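## Task

Pick up the small cardboard box lying on the desk and set it down on the counter located behind the shelving unit. The stacked cartons must be left exactly where they stand, and the robot must neither topple nor finish leaning.

## Robot and tools

ROBOT. A TidyBot++: a mobile base (0.54 m long, 0.50 m wide, 0.38 m tall) on four driven casters, carrying a single seven-joint arm that ends in a two-finger gripper. The shoulder sits 0.12 m ahead of the base centre and 0.68 m up. Two cameras: base_camera on the chassis front, and wrist_camera, which looks along the hand. The arm begins folded, hand pointing down, poking up to 0.08 m past the base front. A downward-pointing hand can reach roughly 0.94 m high only near the base; further out it reaches lower.

FRAMES. Base frame: origin on the floor below the base centre, x ahead, y to the left, z up, in metres. hand_pose is reported in this frame as the point midway between the finger pads; the hand's own z axis runs out along the fingers and the fingers close along its y axis. The odometry frame is the base frame as it was when the scene began; base_odometry comes only from wheel rotation (slip looks like travel), with heading in radians, left positive, within -3.142..3.142. base_tilt is in degrees, forward and right positive.

move. One call carries at most one action, built from these keys:
- base: an object holding any of translate_m (forward +, -2 to 2 m), strafe_m (left +, -2 to 2 m), rotate_rad (counter-clockwise from above +, -6.3 to 6.3 rad). These are offsets measured from where the base last reported itself, along its axes at that moment; a translate plus strafe drives in a straight line to the resulting point.
- joints: an object of absolute targets keyed by name. joint_1_rad..joint_7_rad in radians: joint_2_rad limited to -2.249..2.249, joint_4_rad to -2.579..2.579, joint_6_rad to -2.099..2.099; joints 1, 3, 5, 7 turn freely but take the shorter path, so give steps below half a turn. joint_1_rad positive turns the arm clockwise from above (opposite to heading). gripper_pos runs 0 (open, pad gap about 85 mm) to 1 (shut); gap is about 85 x (1 - gripper_pos) mm.
- target: one list of seven numbers [x, y, z, qw, qx, qy, qz], an absolute hand pose in the base frame, metres then unit quaternion. Alongside target, joints may contain only gripper_pos.
- speeds: caps for this action only: translate_m and strafe_m 0.05 to 0.5 m/s (for a combined drive state it under just one of them), rotate_rad 0.1 to 1.57 rad/s.
- cameras: list from base_camera, wrist_camera, all; [] gives no images, omitted gives all.
- blocking: true (default) returns once everything is at rest; false returns after about half a second while motion continues. A later move overrides only the parts it names.
An empty move just reports state and pictures.

wait(seconds 0 to 10, cameras) lets time pass with no new command. stop(cameras) brakes everything still moving. zoom_image(camera, region [x0, y0, x1, y1] in pixels from the top-left, at most 504 x 504) enlarges part of the newest image of that camera. read_manual(section "licences") only returns licence text. finished_scene(scene = current scene number) closes the scene for good; the object must stay in place without the robot.

RESULTS. The move line says done or the worst status. base_status, joint_status and hand_status use: done, moving, off_target (resting away from the goal, maybe still pressing), contact_stop, time_out (both drop the target and hold), not_followed (a self-collision check withheld the arm; the text shows "joint command not followed" or "pose unreachable" and a cause), torque_fault, limit_stop_at_motor_heat. hand_target is where the hand would be with all joints on target. motor_effort gives percent of each motor's maximum, peak in brackets. A Motor temperatures line lists each arm joint. on_its_own reports uncommanded behaviour; pictures names the image order; earlier move reports a non-blocking move. ARM HIT means the arm struck itself or the base. A base "done" only means the wheels turned enough; a blocked base may have stopped short. If a move or wait is refused, or an uncommanded stop or torque fault appears, remaining calls in that reply are skipped.

TARGET HINTS. The controller picks joint angles itself and may swing the elbow; the hand curves and can overshoot. Usually it lands within about 3 cm; to fix, add (wanted minus measured hand_pose) to your previous target. Low, forward-pointing poses close to the base tend to miss or hit the base. An unreachable pose wanders for up to 10 s and ends in time_out. To hold still while loaded, resend hand_target, not hand_pose. Loads make the arm sag; correct the same way, and never command a loaded joint to its current reading. Friction may leave joints a little short; resend last command plus the error. Gripper at 1 squeezes hard; off_target there means it is holding something, done means empty. Closed fingertips reach about 20 mm beyond the hand point. When a held item touches down, hand_pose nearly stops falling while commands keep going lower.

AVOID. The arm does not steer around furniture and keeps pressing when blocked. Do not drive or turn with the arm snagged above about 0.6 m, reach far out from folded over nearby furniture, or swing a stretched arm sideways: the robot can tip. Back away or retract to level it. Torque sensors fault at 104.5 N m (joints 1 to 4) and 51.3 N m (5 to 7), freezing the arm for 10 s. Motors heat when loaded or stretched; MOTOR HOT at 60 °C, and at 75 °C the arm sinks for 30 s or more. Do not drop or release moving items, slam, push hard, or overload the gripper, and leave the stacked cartons untouched. Loose objects may occasionally get nudged. Thinking time also lets the simulation run.

Each tool is called after "Call:" as name([rows], argument=value, ...), one row to a line, values as JSON.

## Session

Call:
move()

Scene clock: 0.00 s.
Motor temperatures (°C): [30 33 30 27 45 41 39]
base_odometry: x=+0.000 y=+0.000 heading=+0.000
base_tilt: forward=+0.1 right=+0.3
base_status: not commanded
joint_positions: joint_1_rad=-0.036 joint_2_rad=-0.366 joint_3_rad=+3.104 joint_4_rad=-2.545 joint_5_rad=-0.039 joint_6_rad=-0.879 joint_7_rad=+1.527 gripper_pos=+0.000
joint_status: not commanded
motor_effort: joint_1_rad=+1 joint_2_rad=-1 joint_3_rad=+1 joint_4_rad=+14 joint_5_rad=+1 joint_6_rad=+1 joint_7_rad=+1
hand_pose: x=+0.2511 y=+0.0190 z=+0.5848 quat_wxyz=(-0.011, +0.999, +0.002, +0.041) (m; base frame)
hand_target: x=+0.2509 y=+0.0189 z=+0.5846 quat_wxyz=(-0.011, +0.999, +0.002, +0.041) (m; base frame)
hand_status: not commanded
pictures: base_camera, wrist_camera
Images, in order (width x height): base_camera 644x364, wrist_camera 644x476.

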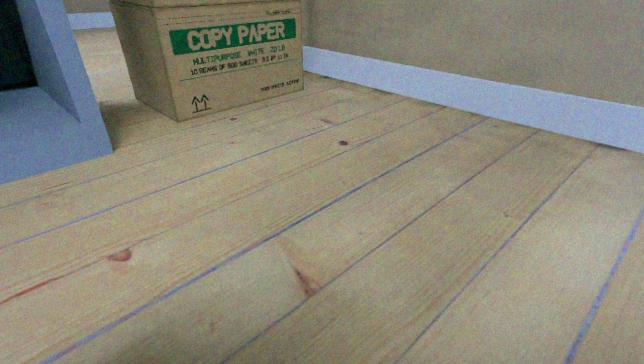

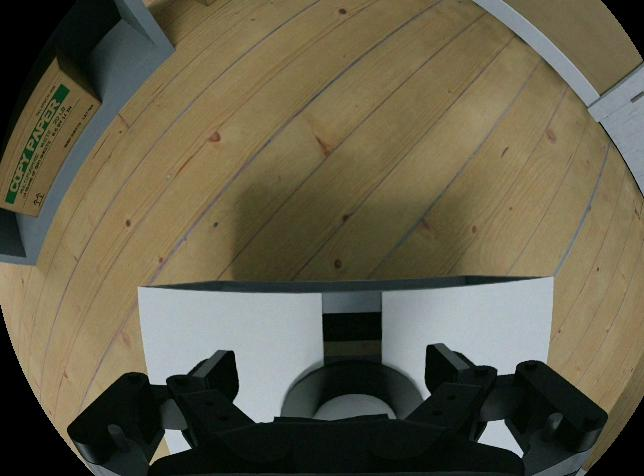

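Call:
move(joints={"joint_6_rad": 0.45})

Scene clock: 6.10 s.
Motor temperatures (°C): [30 33 30 27 45 41 39]
move: done
base_odometry: x=+0.000 y=+0.000 heading=+0.000
base_tilt: forward=+0.2 right=+0.3
base_status: not commanded
joint_positions: joint_1_rad=-0.036 joint_2_rad=-0.366 joint_3_rad=+3.104 joint_4_rad=-2.543 joint_5_rad=-0.039 joint_6_rad=+0.383 joint_7_rad=+1.527 gripper_pos=+0.000
joint_status: all done
motor_effort: joint_1_rad=+1(1) joint_2_rad=-6(7) joint_3_rad=+0(2) joint_4_rad=+19(19) joint_5_rad=+1(2) joint_6_rad=+9(9) joint_7_rad=+1(1)
hand_pose: x=+0.5288 y=+0.0280 z=+0.8261 quat_wxyz=(-0.036, +0.782, -0.004, +0.623) (m; base frame)
hand_target: x=+0.5323 y=+0.0278 z=+0.8456 quat_wxyz=(-0.037, +0.761, -0.004, +0.648) (m; base frame)
hand_status: not commanded
pictures: base_camera, wrist_camera
Images, in order (width x height): base_camera 644x364, wrist_camera 644x476.

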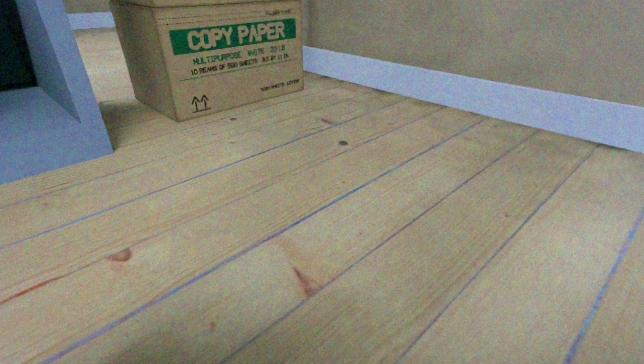

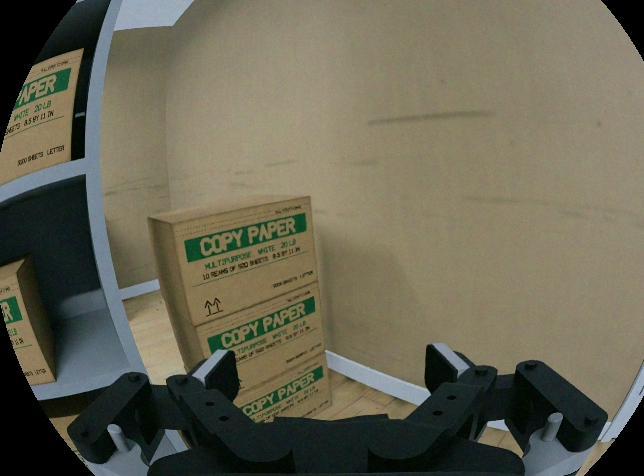

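Call:
move(joints={"joint_1_rad": 1.0}, cameras=["wrist_camera"])

Call:
move(joints={"joint_1_rad": 2.2}, cameras=["wrist_camera"])

Call:
move(joints={"joint_1_rad": 3.4}, cameras=["wrist_camera"])

Call:
move(joints={"joint_1_rad": 4.6}, cameras=["wrist_camera"])

Scene clock: 14.40 s.
Motor temperatures (°C): [30 33 30 27 45 41 39]
move: done
base_odometry: x=+0.000 y=+0.000 heading=+0.000
base_tilt: forward=+0.2 right=+0.3
base_status: not commanded
joint_positions: joint_1_rad=+0.987 joint_2_rad=-0.366 joint_3_rad=+3.104 joint_4_rad=-2.543 joint_5_rad=-0.039 joint_6_rad=+0.383 joint_7_rad=+1.527 gripper_pos=+0.000
joint_status: all done
motor_effort: joint_1_rad=+1(2) joint_2_rad=-6(7) joint_3_rad=+0(1) joint_4_rad=+19(19) joint_5_rad=+1(1) joint_6_rad=+9(9) joint_7_rad=+1(1)
hand_pose: x=+0.3565 y=-0.3352 z=+0.8262 quat_wxyz=(+0.273, +0.680, -0.386, +0.561) (m; base frame)
hand_target: x=+0.3536 y=-0.3414 z=+0.8456 quat_wxyz=(+0.288, +0.659, -0.380, +0.581) (m; base frame)
hand_status: not commanded
pictures: wrist_camera
Images, in order (width x height): wrist_camera 644x476.

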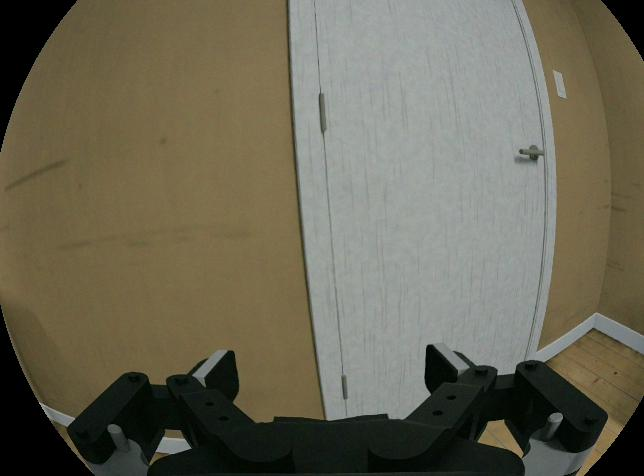

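Scene clock: 16.87 s.
Motor temperatures (°C): [30 33 30 27 45 41 39]
move: done
base_odometry: x=+0.000 y=+0.000 heading=+0.000
base_tilt: forward=+0.1 right=+0.4
base_status: not commanded
joint_positions: joint_1_rad=+2.187 joint_2_rad=-0.366 joint_3_rad=+3.104 joint_4_rad=-2.543 joint_5_rad=-0.039 joint_6_rad=+0.383 joint_7_rad=+1.527 gripper_pos=+0.000
joint_status: all done
motor_effort: joint_1_rad=+1(2) joint_2_rad=-6(7) joint_3_rad=+1(2) joint_4_rad=+19(19) joint_5_rad=+1(2) joint_6_rad=+9(9) joint_7_rad=+1(1)
hand_pose: x=-0.1073 y=-0.3428 z=+0.8262 quat_wxyz=(+0.542, +0.343, -0.702, +0.309) (m; base frame)
hand_target: x=-0.1142 y=-0.3424 z=+0.8456 quat_wxyz=(+0.566, +0.329, -0.686, +0.317) (m; base frame)
hand_status: not commanded
pictures: wrist_camera
Images, in order (width x height): wrist_camera 644x476.

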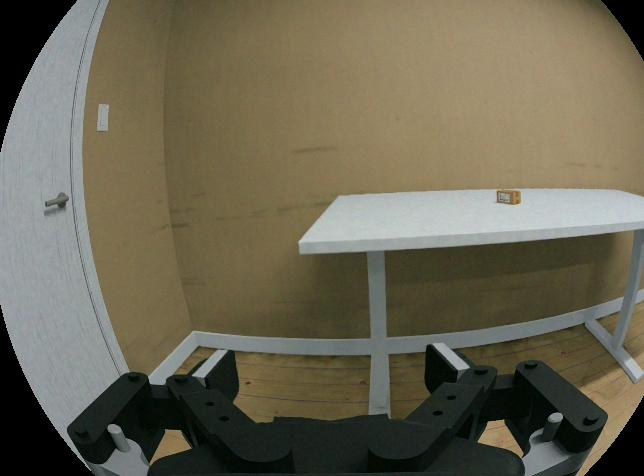

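Scene clock: 19.33 s.
Motor temperatures (°C): [30 33 30 27 45 41 39]
move: done
base_odometry: x=+0.000 y=+0.000 heading=+0.000
base_tilt: forward=+0.1 right=+0.3
base_status: not commanded
joint_positions: joint_1_rad=+3.387 joint_2_rad=-0.366 joint_3_rad=+3.104 joint_4_rad=-2.543 joint_5_rad=-0.039 joint_6_rad=+0.383 joint_7_rad=+1.527 gripper_pos=+0.000
joint_status: all done
motor_effort: joint_1_rad=+1(2) joint_2_rad=-7(7) joint_3_rad=+0(2) joint_4_rad=+19(19) joint_5_rad=+0(2) joint_6_rad=+9(9) joint_7_rad=+1(1)
hand_pose: x=-0.2825 y=+0.0867 z=+0.8262 quat_wxyz=(+0.622, -0.113, -0.773, -0.051) (m; base frame)
hand_target: x=-0.2846 y=+0.0933 z=+0.8456 quat_wxyz=(+0.646, -0.116, -0.752, -0.058) (m; base frame)
hand_status: not commanded
pictures: wrist_camera
Images, in order (width x height): wrist_camera 644x476.

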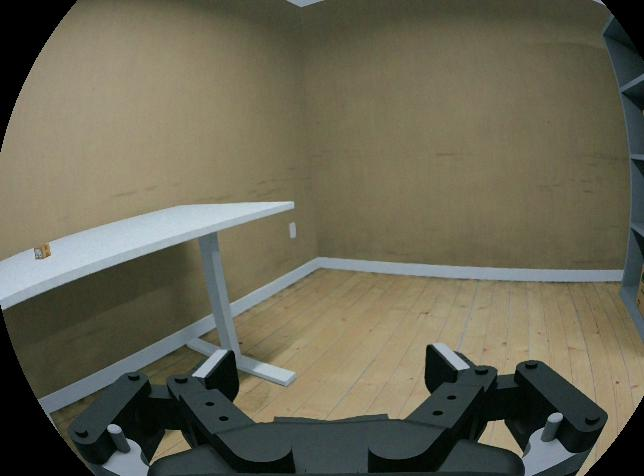

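Scene clock: 21.80 s.
Motor temperatures (°C): [30 33 30 27 45 41 39]
move: done
base_odometry: x=+0.000 y=+0.000 heading=+0.000
base_tilt: forward=+0.2 right=+0.4
base_status: not commanded
joint_positions: joint_1_rad=+4.587 joint_2_rad=-0.366 joint_3_rad=+3.104 joint_4_rad=-2.543 joint_5_rad=-0.039 joint_6_rad=+0.383 joint_7_rad=+1.527 gripper_pos=+0.000
joint_status: all done
motor_effort: joint_1_rad=+1(2) joint_2_rad=-6(7) joint_3_rad=+0(2) joint_4_rad=+19(19) joint_5_rad=+1(2) joint_6_rad=+9(9) joint_7_rad=+0(1)
hand_pose: x=+0.0543 y=+0.4057 z=+0.8263 quat_wxyz=(+0.484, -0.530, -0.574, -0.393) (m; base frame)
hand_target: x=+0.0597 y=+0.4100 z=+0.8456 quat_wxyz=(+0.501, -0.520, -0.555, -0.413) (m; base frame)
hand_status: not commanded
pictures: wrist_camera
Images, in order (width x height): wrist_camera 644x476.

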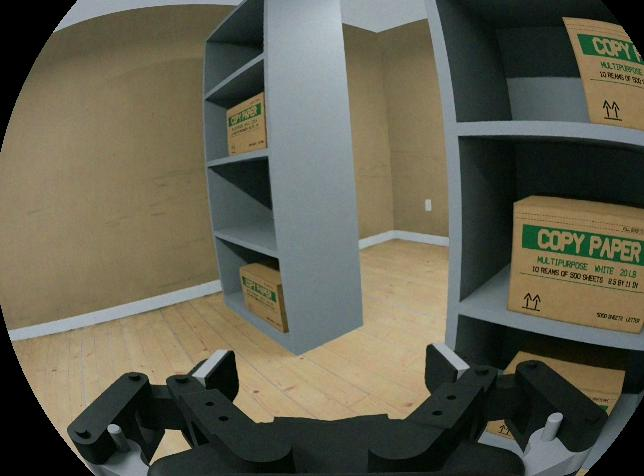

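Call:
move(joints={"joint_1_rad": 0.0, "joint_6_rad": -0.2}, base={"rotate_rad": -2.38})

Call:
move(joints={"joint_6_rad": 0.45})

Scene clock: 45.13 s.
Motor temperatures (°C): [30 33 30 27 45 41 39]
move: done
base_odometry: x=+0.000 y=+0.000 heading=-2.379
base_tilt: forward=+0.2 right=+0.3
base_status: done
joint_positions: joint_1_rad=+6.272 joint_2_rad=-0.366 joint_3_rad=+3.104 joint_4_rad=-2.543 joint_5_rad=-0.039 joint_6_rad=-0.132 joint_7_rad=+1.527 gripper_pos=+0.000
joint_status: all done
motor_effort: joint_1_rad=+1(3) joint_2_rad=-5(7) joint_3_rad=-1(2) joint_4_rad=+17(19) joint_5_rad=+0(2) joint_6_rad=+7(9) joint_7_rad=+0(1)
hand_pose: x=+0.4560 y=+0.0188 z=+0.6858 quat_wxyz=(+0.022, -0.915, +0.013, -0.404) (m; base frame)
hand_target: x=+0.4406 y=+0.0151 z=+0.6696 quat_wxyz=(+0.019, -0.928, +0.018, -0.371) (m; base frame)
hand_status: not commanded
pictures: base_camera, wrist_camera
Images, in order (width x height): base_camera 644x364, wrist_camera 644x476.

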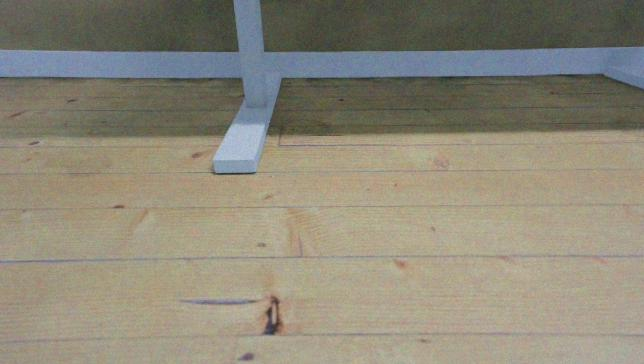

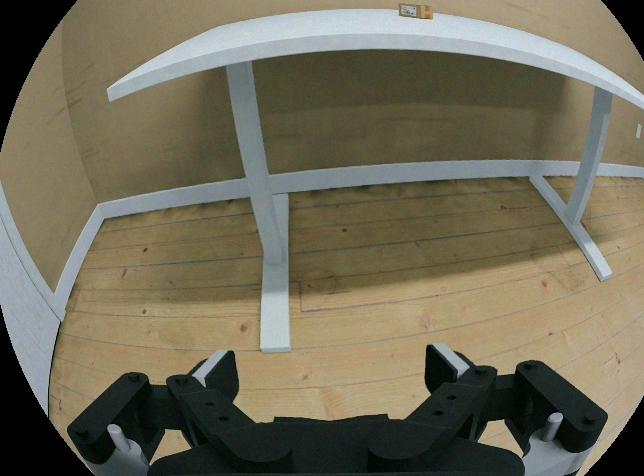

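Scene clock: 46.47 s.
Motor temperatures (°C): [30 33 30 27 45 41 39]
move: done
base_odometry: x=+0.000 y=+0.000 heading=-2.379
base_tilt: forward=+0.2 right=+0.4
base_status: not commanded
joint_positions: joint_1_rad=+6.272 joint_2_rad=-0.366 joint_3_rad=+3.104 joint_4_rad=-2.543 joint_5_rad=-0.039 joint_6_rad=+0.393 joint_7_rad=+1.527 gripper_pos=+0.000
joint_status: all done
motor_effort: joint_1_rad=+1(1) joint_2_rad=-6(6) joint_3_rad=+0(1) joint_4_rad=+19(20) joint_5_rad=+1(2) joint_6_rad=+9(9) joint_7_rad=+1(1)
hand_pose: x=+0.5302 y=+0.0179 z=+0.8296 quat_wxyz=(+0.029, -0.778, +0.014, -0.627) (m; base frame)
hand_target: x=+0.5331 y=+0.0130 z=+0.8456 quat_wxyz=(+0.026, -0.761, +0.018, -0.648) (m; base frame)
hand_status: not commanded
pictures: base_camera, wrist_camera
Images, in order (width x height): base_camera 644x364, wrist_camera 644x476.

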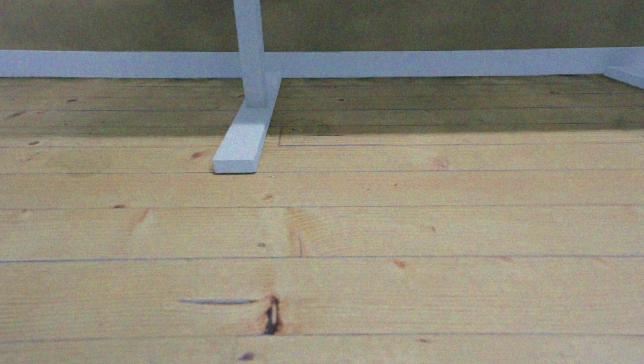

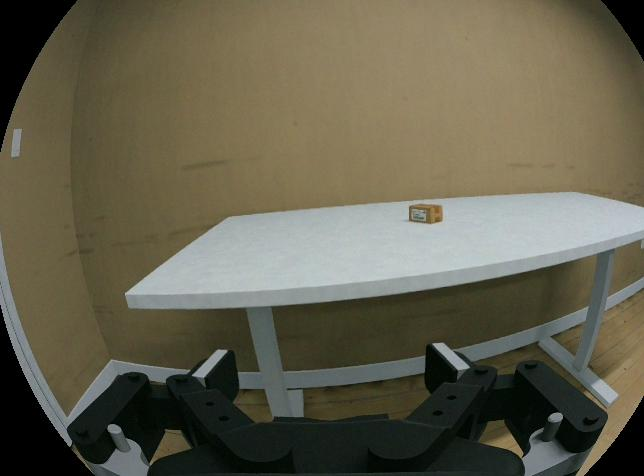

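Call:
move(joints={"joint_6_rad": 0.5}, base={"translate_m": 0.3, "strafe_m": -0.33})

Scene clock: 63.03 s.
Motor temperatures (°C): [30 33 30 27 45 41 39]
move: done
base_odometry: x=-0.445 y=+0.032 heading=-2.380
base_tilt: forward=+0.1 right=+0.4
base_status: done
joint_positions: joint_1_rad=+6.273 joint_2_rad=-0.365 joint_3_rad=+3.104 joint_4_rad=-2.543 joint_5_rad=-0.039 joint_6_rad=+0.446 joint_7_rad=+1.527 gripper_pos=+0.000
joint_status: all done
motor_effort: joint_1_rad=+1(1) joint_2_rad=-6(9) joint_3_rad=+1(2) joint_4_rad=+19(20) joint_5_rad=+0(2) joint_6_rad=+9(10) joint_7_rad=+1(1)
hand_pose: x=+0.5333 y=+0.0174 z=+0.8454 quat_wxyz=(+0.029, -0.762, +0.014, -0.647) (m; base frame)
hand_target: x=+0.5352 y=+0.0127 z=+0.8610 quat_wxyz=(+0.026, -0.744, +0.018, -0.667) (m; base frame)
hand_status: not commanded
pictures: base_camera, wrist_camera
Images, in order (width x height): base_camera 644x364, wrist_camera 644x476.

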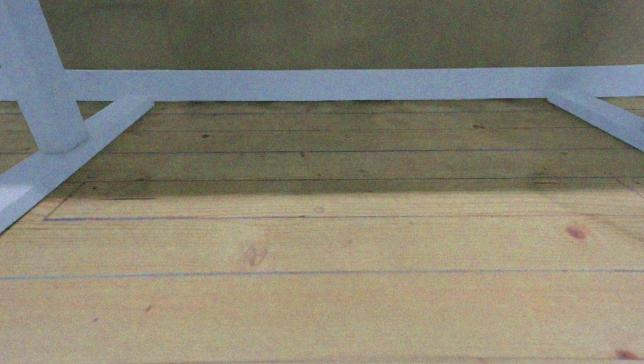

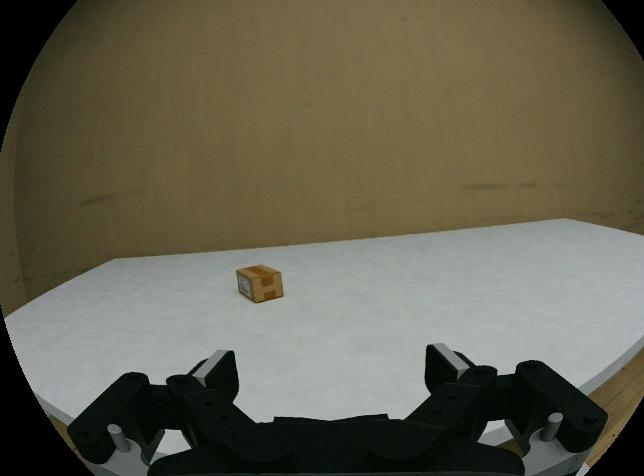

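Call:
zoom_image(camera="wrist_camera", region=[200, 230, 320, 330])

Scaled by 4.200.

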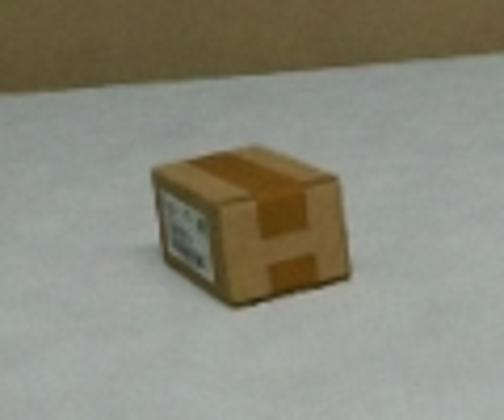

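Call:
move(base={"translate_m": 0.2}, speeds={"translate_m": 0.2})

Scene clock: 81.97 s.
Motor temperatures (°C): [30 33 30 27 45 41 39]
move: done
base_odometry: x=-0.590 y=-0.107 heading=-2.380
base_tilt: forward=+0.1 right=+0.4
base_status: done
joint_positions: joint_1_rad=+6.273 joint_2_rad=-0.365 joint_3_rad=+3.104 joint_4_rad=-2.543 joint_5_rad=-0.039 joint_6_rad=+0.446 joint_7_rad=+1.527 gripper_pos=+0.000
joint_status: not commanded
motor_effort: joint_1_rad=+1(1) joint_2_rad=-6(10) joint_3_rad=+0(2) joint_4_rad=+19(20) joint_5_rad=+0(1) joint_6_rad=+9(9) joint_7_rad=+0(1)
hand_pose: x=+0.5334 y=+0.0174 z=+0.8451 quat_wxyz=(+0.029, -0.762, +0.014, -0.647) (m; base frame)
hand_target: x=+0.5352 y=+0.0127 z=+0.8610 quat_wxyz=(+0.026, -0.744, +0.018, -0.667) (m; base frame)
hand_status: not commanded
pictures: base_camera, wrist_camera
Images, in order (width x height): base_camera 644x364, wrist_camera 644x476.

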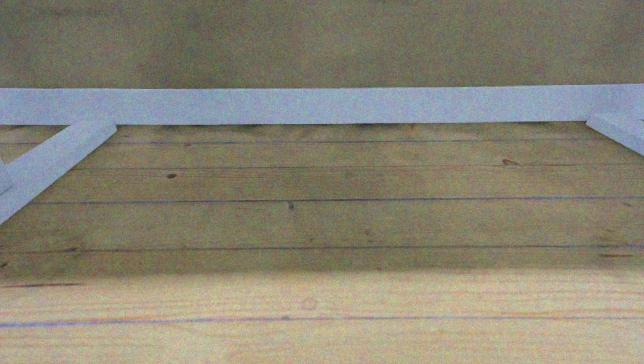

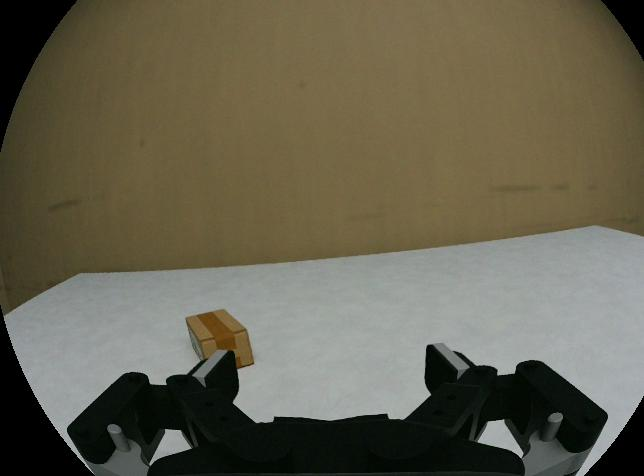

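Call:
move(target=[0.60, 0.10, 0.88, 0, 0.9455, 0.3256, 0])

Scene clock: 91.17 s.
Motor temperatures (°C): [30 33 30 27 45 41 39]
move: done
base_odometry: x=-0.590 y=-0.107 heading=-2.380
base_tilt: forward=+0.2 right=+0.3
base_status: not commanded
joint_positions: joint_1_rad=+6.114 joint_2_rad=+0.515 joint_3_rad=+3.103 joint_4_rad=-0.567 joint_5_rad=-0.027 joint_6_rad=-1.987 joint_7_rad=+1.951 gripper_pos=+0.000
joint_status: not commanded
motor_effort: joint_1_rad=+1(1) joint_2_rad=-33(34) joint_3_rad=+0(2) joint_4_rad=+15(21) joint_5_rad=+0(1) joint_6_rad=+1(9) joint_7_rad=+0(1)
hand_pose: x=+0.6143 y=+0.1069 z=+0.8857 quat_wxyz=(+0.018, -0.955, -0.292, -0.038) (m; base frame)
hand_target: x=+0.6000 y=+0.1000 z=+0.8800 quat_wxyz=(+0.000, -0.946, -0.326, +0.000) (m; base frame)
hand_status: done (0.017 m and 6.3 deg from the pose sent, 0.112 m and 88.6 deg at the start)
pictures: base_camera, wrist_camera
Images, in order (width x height): base_camera 644x364, wrist_camera 644x476.

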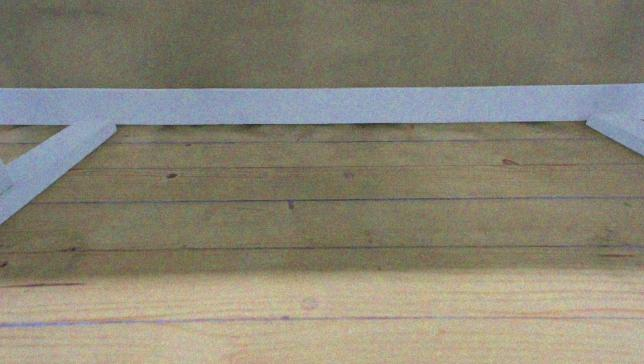

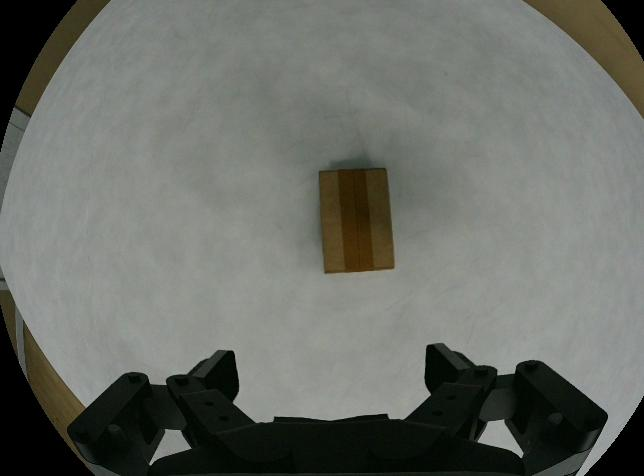

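Call:
move(target=[0.675, 0.127, 0.83, -0.055, 0.934, 0.312, 0.1646])

Scene clock: 113.60 s.
Motor temperatures (°C): [30 33 30 27 45 41 39]
move: done
base_odometry: x=-0.590 y=-0.107 heading=-2.380
base_tilt: forward=+0.3 right=+0.3
base_status: not commanded
joint_positions: joint_1_rad=+6.219 joint_2_rad=+0.427 joint_3_rad=+3.020 joint_4_rad=-0.973 joint_5_rad=-0.040 joint_6_rad=-1.502 joint_7_rad=+1.973 gripper_pos=+0.000
joint_status: not commanded
motor_effort: joint_1_rad=+1(2) joint_2_rad=-33(34) joint_3_rad=-1(3) joint_4_rad=+18(18) joint_5_rad=+0(1) joint_6_rad=+2(2) joint_7_rad=+0(1)
hand_pose: x=+0.6657 y=+0.1033 z=+0.8190 quat_wxyz=(+0.031, -0.951, -0.280, -0.126) (m; base frame)
hand_target: x=+0.6750 y=+0.1270 z=+0.8300 quat_wxyz=(+0.055, -0.934, -0.312, -0.165) (m; base frame)
hand_status: done (0.028 m and 6.7 deg from the pose sent, 0.085 m and 15.5 deg at the start)
pictures: base_camera, wrist_camera
Images, in order (width x height): base_camera 644x364, wrist_camera 644x476.

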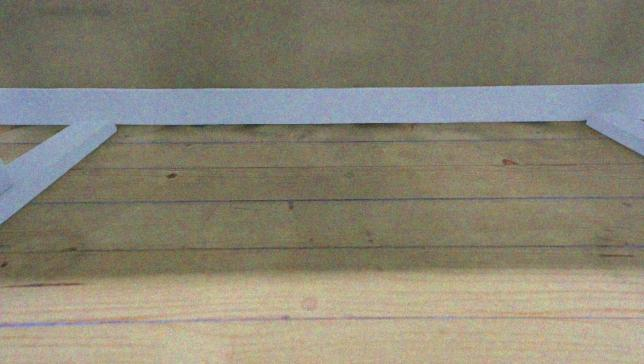

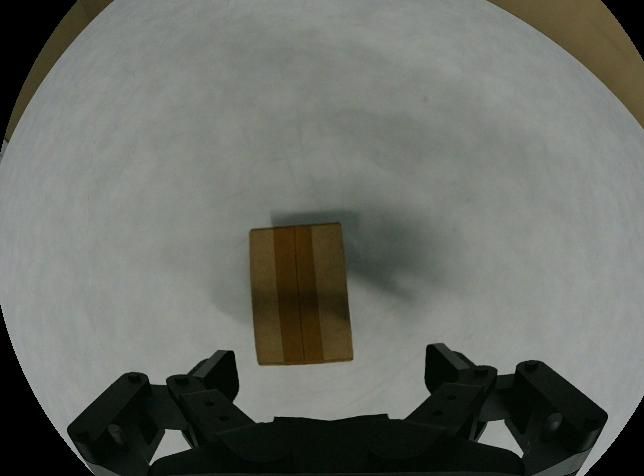

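Call:
move(target=[0.69, 0.157, 0.831, -0.0608, 0.9226, 0.3449, 0.1626], cameras=["wrist_camera"])

Scene clock: 131.57 s.
Motor temperatures (°C): [30 34 30 27 45 41 39]
move: done
base_odometry: x=-0.590 y=-0.107 heading=-2.380
base_tilt: forward=+0.3 right=+0.3
base_status: not commanded
joint_positions: joint_1_rad=+6.196 joint_2_rad=+0.463 joint_3_rad=+3.004 joint_4_rad=-0.891 joint_5_rad=-0.040 joint_6_rad=-1.500 joint_7_rad=+1.988 gripper_pos=+0.000
joint_status: not commanded
motor_effort: joint_1_rad=+1(2) joint_2_rad=-34(35) joint_3_rad=-2(3) joint_4_rad=+18(18) joint_5_rad=-1(1) joint_6_rad=+3(3) joint_7_rad=+0(1)
hand_pose: x=+0.6863 y=+0.1261 z=+0.8311 quat_wxyz=(+0.035, -0.941, -0.302, -0.150) (m; base frame)
hand_target: x=+0.6900 y=+0.1570 z=+0.8310 quat_wxyz=(+0.061, -0.922, -0.345, -0.163) (m; base frame)
hand_status: done (0.031 m and 6.3 deg from the pose sent, 0.060 m and 9.8 deg at the start)
pictures: wrist_camera
Images, in order (width x height): wrist_camera 644x476.

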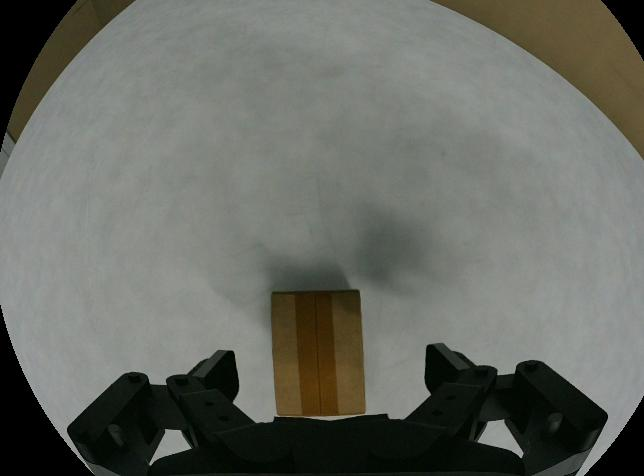

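Call:
move(target=[0.688, 0.166, 0.79, -0.0608, 0.9226, 0.3449, 0.1626], cameras=["wrist_camera"])

Scene clock: 140.83 s.
Motor temperatures (°C): [30 34 30 27 45 41 39]
move: done
base_odometry: x=-0.590 y=-0.107 heading=-2.380
base_tilt: forward=+0.1 right=+0.4
base_status: not commanded
joint_positions: joint_1_rad=+6.196 joint_2_rad=+0.463 joint_3_rad=+2.993 joint_4_rad=-1.026 joint_5_rad=-0.040 joint_6_rad=-1.403 joint_7_rad=+1.989 gripper_pos=+0.000
joint_status: not commanded
motor_effort: joint_1_rad=+1(1) joint_2_rad=-34(36) joint_3_rad=-2(3) joint_4_rad=+18(19) joint_5_rad=+1(1) joint_6_rad=+2(3) joint_7_rad=+0(1)
hand_pose: x=+0.6797 y=+0.1327 z=+0.7867 quat_wxyz=(+0.040, -0.942, -0.306, -0.131) (m; base frame)
hand_target: x=+0.6880 y=+0.1660 z=+0.7900 quat_wxyz=(+0.061, -0.922, -0.345, -0.163) (m; base frame)
hand_status: done (0.034 m and 6.6 deg from the pose sent, 0.057 m and 6.3 deg at the start)
pictures: wrist_camera
Images, in order (width x height): wrist_camera 644x476.

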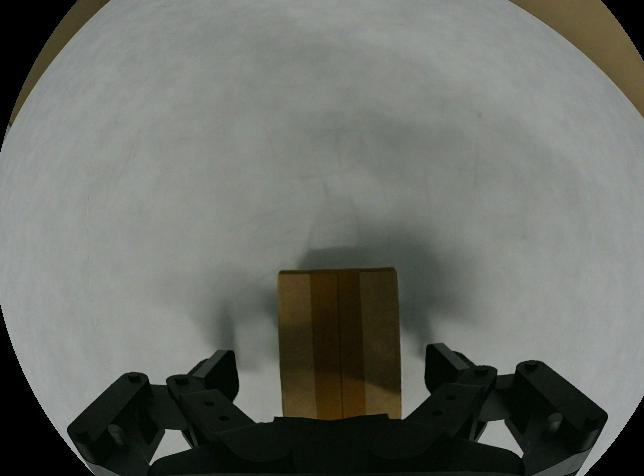

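Call:
move(target=[0.690, 0.164, 0.774, -0.0608, 0.9226, 0.3449, 0.1626], cameras=[])

Call:
move(joints={"gripper_pos": 0.35}, cameras=["wrist_camera"])

Scene clock: 145.33 s.
Motor temperatures (°C): [30 34 30 27 45 41 39]
move: done
base_odometry: x=-0.590 y=-0.106 heading=-2.380
base_tilt: forward=+0.1 right=+0.4
base_status: not commanded
joint_positions: joint_1_rad=+6.196 joint_2_rad=+0.461 joint_3_rad=+2.986 joint_4_rad=-1.071 joint_5_rad=-0.040 joint_6_rad=-1.350 joint_7_rad=+1.996 gripper_pos=+0.000
joint_status: not commanded
motor_effort: joint_1_rad=+1(1) joint_2_rad=-33(35) joint_3_rad=-2(3) joint_4_rad=+17(18) joint_5_rad=-1(1) joint_6_rad=+2(3) joint_7_rad=+0(1)
hand_pose: x=+0.6817 y=+0.1372 z=+0.7743 quat_wxyz=(+0.041, -0.940, -0.311, -0.136) (m; base frame)
hand_target: x=+0.6900 y=+0.1640 z=+0.7740 quat_wxyz=(+0.061, -0.922, -0.345, -0.163) (m; base frame)
hand_status: done (0.028 m and 5.8 deg from the pose sent, 0.035 m and 6.6 deg at the start)
pictures: none
No camera images: "cameras" was empty.

Scene clock: 146.07 s.
Motor temperatures (°C): [30 34 30 27 45 41 39]
move: done
base_odometry: x=-0.590 y=-0.106 heading=-2.380
base_tilt: forward=+0.1 right=+0.4
base_status: not commanded
joint_positions: joint_1_rad=+6.196 joint_2_rad=+0.448 joint_3_rad=+2.979 joint_4_rad=-1.071 joint_5_rad=-0.042 joint_6_rad=-1.349 joint_7_rad=+1.996 gripper_pos=+0.350
joint_status: all done
motor_effort: joint_1_rad=+1(2) joint_2_rad=-29(32) joint_3_rad=+0(2) joint_4_rad=+15(17) joint_5_rad=+1(2) joint_6_rad=+2(3) joint_7_rad=+1(1)
hand_pose: x=+0.6795 y=+0.1411 z=+0.7821 quat_wxyz=(+0.042, -0.938, -0.314, -0.143) (m; base frame)
hand_target: x=+0.6900 y=+0.1640 z=+0.7740 quat_wxyz=(+0.061, -0.922, -0.345, -0.163) (m; base frame)
hand_status: not commanded
pictures: wrist_camera
Images, in order (width x height): wrist_camera 644x476.

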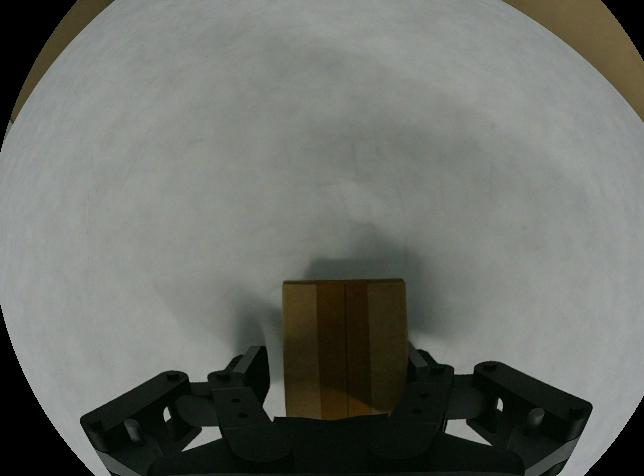

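Call:
move(target=[0.693, 0.160, 0.782, -0.0608, 0.9226, 0.3449, 0.1626], cameras=["wrist_camera"])

Call:
move(joints={"gripper_pos": 0.6}, cameras=["wrist_camera"])

Scene clock: 151.53 s.
Motor temperatures (°C): [30 34 30 27 45 41 39]
move: done
base_odometry: x=-0.590 y=-0.106 heading=-2.380
base_tilt: forward=+0.2 right=+0.4
base_status: not commanded
joint_positions: joint_1_rad=+6.196 joint_2_rad=+0.457 joint_3_rad=+2.979 joint_4_rad=-1.057 joint_5_rad=-0.042 joint_6_rad=-1.349 joint_7_rad=+2.002 gripper_pos=+0.350
joint_status: not commanded
motor_effort: joint_1_rad=+1(2) joint_2_rad=-33(34) joint_3_rad=-2(3) joint_4_rad=+17(18) joint_5_rad=+0(1) joint_6_rad=+2(3) joint_7_rad=+0(1)
hand_pose: x=+0.6842 y=+0.1416 z=+0.7826 quat_wxyz=(+0.042, -0.936, -0.316, -0.146) (m; base frame)
hand_target: x=+0.6930 y=+0.1600 z=+0.7820 quat_wxyz=(+0.061, -0.922, -0.345, -0.163) (m; base frame)
hand_status: done (0.020 m and 4.6 deg from the pose sent, 0.023 m and 5.0 deg at the start)
pictures: wrist_camera
Images, in order (width x height): wrist_camera 644x476.

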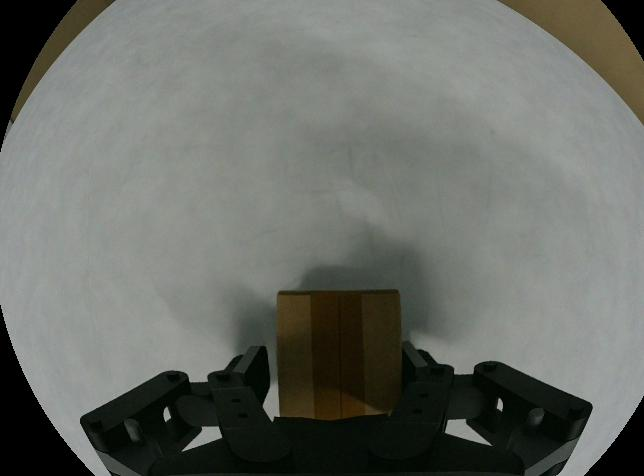

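Scene clock: 152.20 s.
Motor temperatures (°C): [30 34 30 27 45 41 39]
move: off_target
base_odometry: x=-0.590 y=-0.106 heading=-2.380
base_tilt: forward=+0.2 right=+0.3
base_status: not commanded
joint_positions: joint_1_rad=+6.196 joint_2_rad=+0.456 joint_3_rad=+2.979 joint_4_rad=-1.053 joint_5_rad=-0.042 joint_6_rad=-1.349 joint_7_rad=+2.002 gripper_pos=+0.510
joint_status: gripper_pos off_target (ended at +0.510, target +0.600)
motor_effort: joint_1_rad=+1(2) joint_2_rad=-32(33) joint_3_rad=-1(2) joint_4_rad=+16(17) joint_5_rad=-1(1) joint_6_rad=+3(3) joint_7_rad=+1(1)
hand_pose: x=+0.6852 y=+0.1420 z=+0.7851 quat_wxyz=(+0.042, -0.936, -0.316, -0.148) (m; base frame)
hand_target: x=+0.6930 y=+0.1600 z=+0.7820 quat_wxyz=(+0.061, -0.922, -0.345, -0.163) (m; base frame)
hand_status: not commanded
pictures: wrist_camera
Images, in order (width x height): wrist_camera 644x476.

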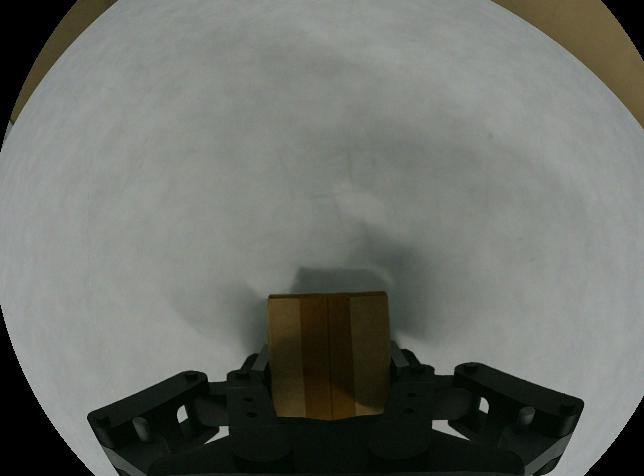

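Call:
move(target=[0.68, 0.160, 0.86, -0.0608, 0.9226, 0.3449, 0.1626], cameras=["wrist_camera"])

Call:
move(joints={"gripper_pos": 0.75}, cameras=["wrist_camera"])

Scene clock: 162.43 s.
Motor temperatures (°C): [30 34 30 27 45 41 39]
move: done
base_odometry: x=-0.590 y=-0.106 heading=-2.380
base_tilt: forward=+0.2 right=+0.3
base_status: not commanded
joint_positions: joint_1_rad=+6.183 joint_2_rad=+0.469 joint_3_rad=+2.979 joint_4_rad=-0.808 joint_5_rad=-0.042 joint_6_rad=-1.501 joint_7_rad=+2.002 gripper_pos=+0.510
joint_status: not commanded
motor_effort: joint_1_rad=+0(1) joint_2_rad=-35(37) joint_3_rad=-1(3) joint_4_rad=+18(19) joint_5_rad=-1(1) joint_6_rad=+3(4) joint_7_rad=+0(1)
hand_pose: x=+0.6997 y=+0.1473 z=+0.8620 quat_wxyz=(+0.040, -0.927, -0.322, -0.188) (m; base frame)
hand_target: x=+0.6800 y=+0.1600 z=+0.8600 quat_wxyz=(+0.061, -0.922, -0.345, -0.163) (m; base frame)
hand_status: done (0.024 m and 4.6 deg from the pose sent, 0.077 m and 4.5 deg at the start)
pictures: wrist_camera
Images, in order (width x height): wrist_camera 644x476.

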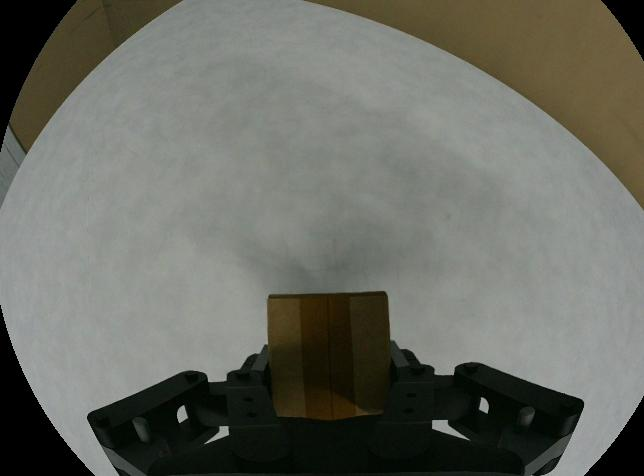

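Scene clock: 163.00 s.
Motor temperatures (°C): [30 34 30 27 45 41 39]
move: off_target
base_odometry: x=-0.590 y=-0.106 heading=-2.380
base_tilt: forward=+0.2 right=+0.3
base_status: not commanded
joint_positions: joint_1_rad=+6.183 joint_2_rad=+0.469 joint_3_rad=+2.979 joint_4_rad=-0.808 joint_5_rad=-0.042 joint_6_rad=-1.502 joint_7_rad=+2.002 gripper_pos=+0.510
joint_status: gripper_pos off_target (ended at +0.510, target +0.750)
motor_effort: joint_1_rad=+1(1) joint_2_rad=-34(35) joint_3_rad=-2(3) joint_4_rad=+18(18) joint_5_rad=+0(1) joint_6_rad=+3(4) joint_7_rad=+0(1)
hand_pose: x=+0.6995 y=+0.1472 z=+0.8619 quat_wxyz=(+0.040, -0.927, -0.322, -0.187) (m; base frame)
hand_target: x=+0.6800 y=+0.1600 z=+0.8600 quat_wxyz=(+0.061, -0.922, -0.345, -0.163) (m; base frame)
hand_status: not commanded
pictures: wrist_camera
Images, in order (width x height): wrist_camera 644x476.

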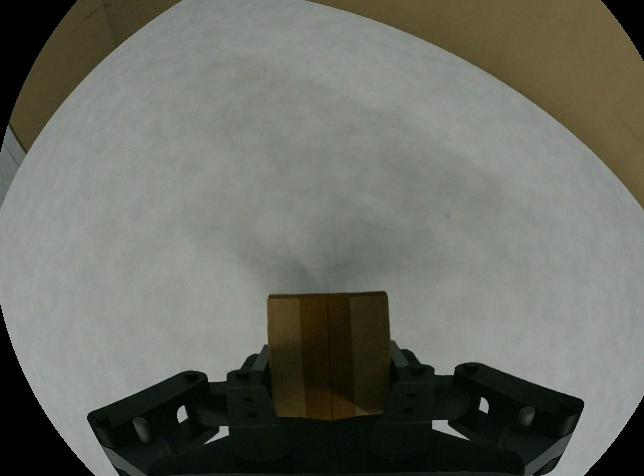

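Call:
move(base={"translate_m": -0.6}, cameras=[])

Call:
move(joints={"joint_1_rad": 6.28, "joint_2_rad": -0.366, "joint_3_rad": 3.104, "joint_4_rad": -2.543, "joint_5_rad": -0.04, "joint_6_rad": 0.3, "joint_7_rad": 1.55}, cameras=["wrist_camera"])

Call:
move(base={"strafe_m": -0.68, "rotate_rad": 3.13})

Scene clock: 193.57 s.
Motor temperatures (°C): [30 34 30 27 45 41 39]
move: done
base_odometry: x=-0.156 y=+0.308 heading=-2.380
base_tilt: forward=+0.2 right=+0.3
base_status: done
joint_positions: joint_1_rad=+6.174 joint_2_rad=+0.467 joint_3_rad=+2.980 joint_4_rad=-0.804 joint_5_rad=-0.044 joint_6_rad=-1.512 joint_7_rad=+2.002 gripper_pos=+0.510
joint_status: not commanded
motor_effort: joint_1_rad=+1(8) joint_2_rad=-34(39) joint_3_rad=-2(4) joint_4_rad=+18(19) joint_5_rad=+0(2) joint_6_rad=+3(5) joint_7_rad=+0(1)
hand_pose: x=+0.6957 y=+0.1518 z=+0.8635 quat_wxyz=(+0.041, -0.926, -0.326, -0.185) (m; base frame)
hand_target: x=+0.6800 y=+0.1600 z=+0.8600 quat_wxyz=(+0.061, -0.922, -0.345, -0.163) (m; base frame)
hand_status: not commanded
pictures: none
No camera images: "cameras" was empty.

Scene clock: 196.90 s.
Motor temperatures (°C): [30 34 30 27 45 41 39]
move: done
base_odometry: x=-0.156 y=+0.308 heading=-2.380
base_tilt: forward=+0.2 right=+0.3
base_status: not commanded
joint_positions: joint_1_rad=+6.266 joint_2_rad=-0.349 joint_3_rad=+3.080 joint_4_rad=-2.528 joint_5_rad=-0.044 joint_6_rad=+0.228 joint_7_rad=+1.616 gripper_pos=+0.510
joint_status: all done
motor_effort: joint_1_rad=+1(2) joint_2_rad=-7(36) joint_3_rad=+1(3) joint_4_rad=+19(21) joint_5_rad=+0(2) joint_6_rad=+9(9) joint_7_rad=+0(2)
hand_pose: x=+0.5203 y=+0.0308 z=+0.7816 quat_wxyz=(+0.008, -0.827, -0.036, -0.561) (m; base frame)
hand_target: x=+0.5229 y=+0.0148 z=+0.8015 quat_wxyz=(+0.019, -0.807, +0.008, -0.591) (m; base frame)
hand_status: not commanded
pictures: wrist_camera
Images, in order (width x height): wrist_camera 644x476.

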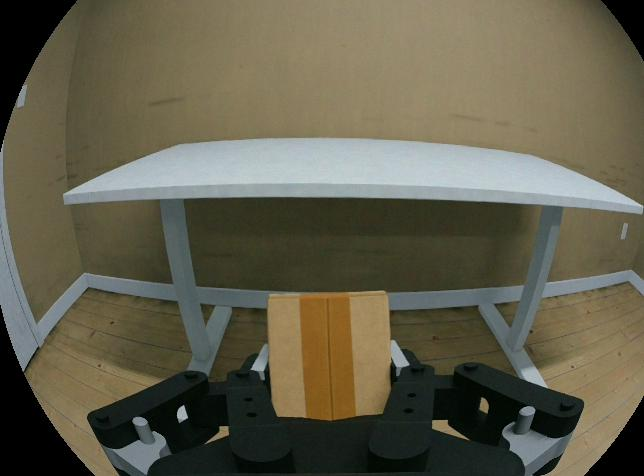

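Scene clock: 200.87 s.
Motor temperatures (°C): [30 34 30 27 45 41 39]
move: done
base_odometry: x=-0.625 y=+0.800 heading=+0.750
base_tilt: forward=+0.2 right=+0.3
base_status: done
joint_positions: joint_1_rad=+6.271 joint_2_rad=-0.358 joint_3_rad=+3.087 joint_4_rad=-2.531 joint_5_rad=-0.044 joint_6_rad=+0.232 joint_7_rad=+1.615 gripper_pos=+0.510
joint_status: not commanded
motor_effort: joint_1_rad=+1(2) joint_2_rad=-6(8) joint_3_rad=+1(2) joint_4_rad=+19(20) joint_5_rad=+1(2) joint_6_rad=+9(9) joint_7_rad=+0(1)
hand_pose: x=+0.5195 y=+0.0258 z=+0.7847 quat_wxyz=(+0.005, -0.825, -0.030, -0.565) (m; base frame)
hand_target: x=+0.5229 y=+0.0148 z=+0.8015 quat_wxyz=(+0.019, -0.807, +0.008, -0.591) (m; base frame)
hand_status: not commanded
pictures: base_camera, wrist_camera
Images, in order (width x height): base_camera 644x364, wrist_camera 644x476.

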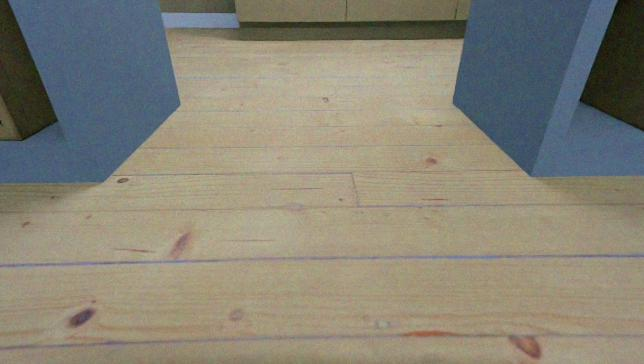

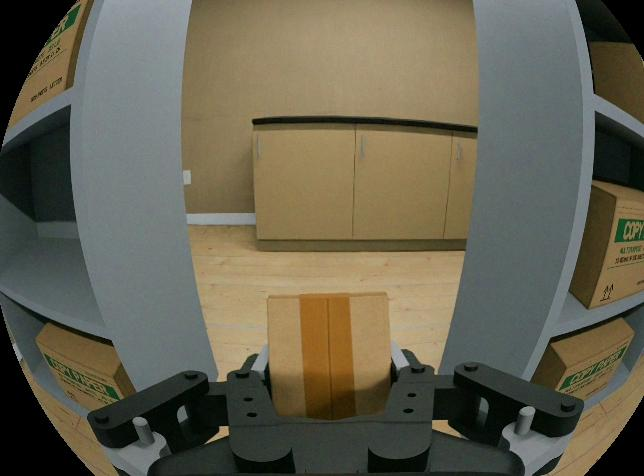

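Call:
move(base={"translate_m": 1.35})

Scene clock: 214.03 s.
Motor temperatures (°C): [30 34 30 27 45 41 39]
move: done
base_odometry: x=+0.363 y=+1.720 heading=+0.750
base_tilt: forward=+0.2 right=+0.4
base_status: done
joint_positions: joint_1_rad=+6.271 joint_2_rad=-0.361 joint_3_rad=+3.087 joint_4_rad=-2.533 joint_5_rad=-0.044 joint_6_rad=+0.234 joint_7_rad=+1.615 gripper_pos=+0.510
joint_status: not commanded
motor_effort: joint_1_rad=+0(1) joint_2_rad=-6(9) joint_3_rad=+0(2) joint_4_rad=+19(20) joint_5_rad=+0(1) joint_6_rad=+9(9) joint_7_rad=+0(1)
hand_pose: x=+0.5189 y=+0.0257 z=+0.7854 quat_wxyz=(+0.005, -0.824, -0.030, -0.566) (m; base frame)
hand_target: x=+0.5229 y=+0.0148 z=+0.8015 quat_wxyz=(+0.019, -0.807, +0.008, -0.591) (m; base frame)
hand_status: not commanded
pictures: base_camera, wrist_camera
Images, in order (width x height): base_camera 644x364, wrist_camera 644x476.

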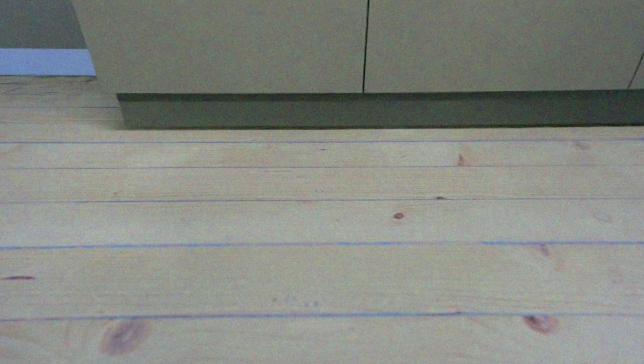

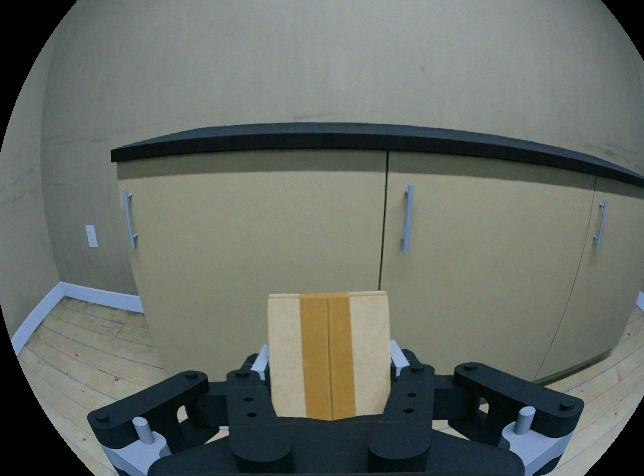

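Call:
move(target=[0.60, 0.03, 0.96, 0, 0.985, 0, 0.1736])

Scene clock: 222.97 s.
Motor temperatures (°C): [30 34 30 27 45 41 39]
move: done
base_odometry: x=+0.363 y=+1.720 heading=+0.750
base_tilt: forward=+0.2 right=+0.4
base_status: not commanded
joint_positions: joint_1_rad=+6.204 joint_2_rad=+0.240 joint_3_rad=+3.147 joint_4_rad=-0.782 joint_5_rad=-0.044 joint_6_rad=-1.703 joint_7_rad=+1.576 gripper_pos=+0.510
joint_status: not commanded
motor_effort: joint_1_rad=+1(1) joint_2_rad=-25(26) joint_3_rad=+0(1) joint_4_rad=+17(22) joint_5_rad=+0(1) joint_6_rad=+4(10) joint_7_rad=+1(1)
hand_pose: x=+0.6108 y=+0.0515 z=+0.9700 quat_wxyz=(+0.027, -0.977, -0.046, -0.206) (m; base frame)
hand_target: x=+0.6000 y=+0.0300 z=+0.9600 quat_wxyz=(+0.000, -0.985, +0.000, -0.174) (m; base frame)
hand_status: done (0.026 m and 7.2 deg from the pose sent, 0.193 m and 49.1 deg at the start)
pictures: base_camera, wrist_camera
Images, in order (width x height): base_camera 644x364, wrist_camera 644x476.

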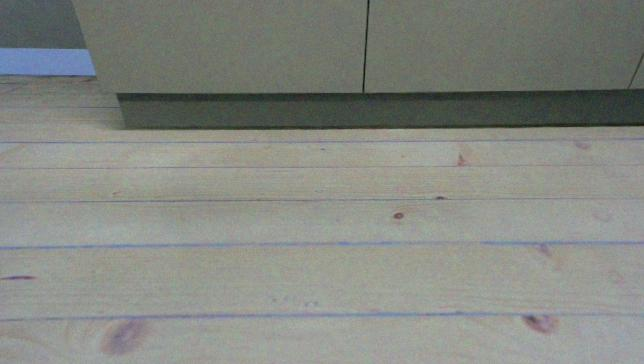

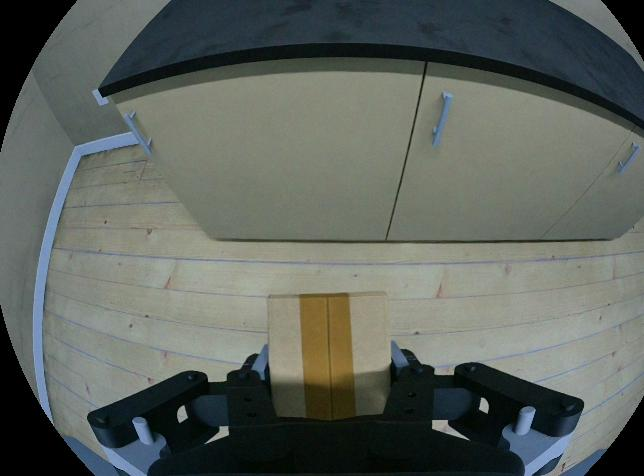

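Call:
move(base={"translate_m": 0.47}, speeds={"translate_m": 0.3})

Scene clock: 228.97 s.
Motor temperatures (°C): [30 34 30 28 45 41 39]
move: done
base_odometry: x=+0.707 y=+2.040 heading=+0.751
base_tilt: forward=+0.2 right=+0.3
base_status: done
joint_positions: joint_1_rad=+6.203 joint_2_rad=+0.261 joint_3_rad=+3.149 joint_4_rad=-0.779 joint_5_rad=-0.044 joint_6_rad=-1.711 joint_7_rad=+1.576 gripper_pos=+0.510
joint_status: not commanded
motor_effort: joint_1_rad=+1(1) joint_2_rad=-27(30) joint_3_rad=-1(1) joint_4_rad=+17(18) joint_5_rad=+0(1) joint_6_rad=+4(5) joint_7_rad=+0(1)
hand_pose: x=+0.6146 y=+0.0517 z=+0.9600 quat_wxyz=(+0.026, -0.980, -0.046, -0.193) (m; base frame)
hand_target: x=+0.6000 y=+0.0300 z=+0.9600 quat_wxyz=(+0.000, -0.985, +0.000, -0.174) (m; base frame)
hand_status: not commanded
pictures: base_camera, wrist_camera
Images, in order (width x height): base_camera 644x364, wrist_camera 644x476.

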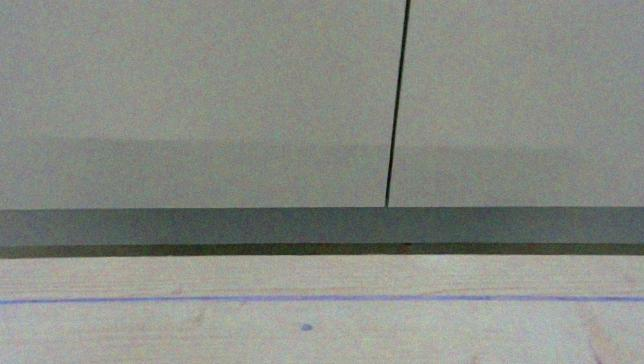

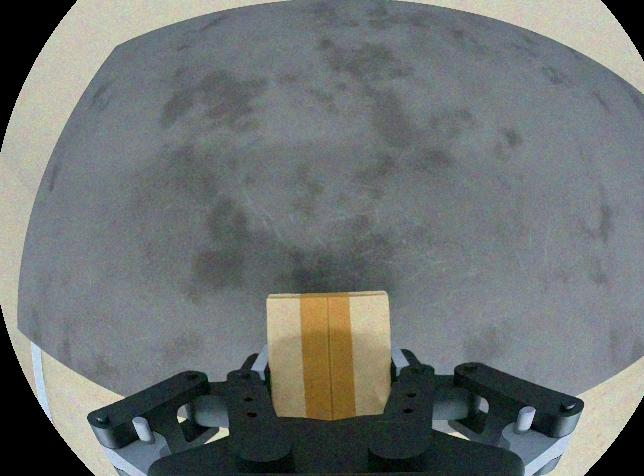

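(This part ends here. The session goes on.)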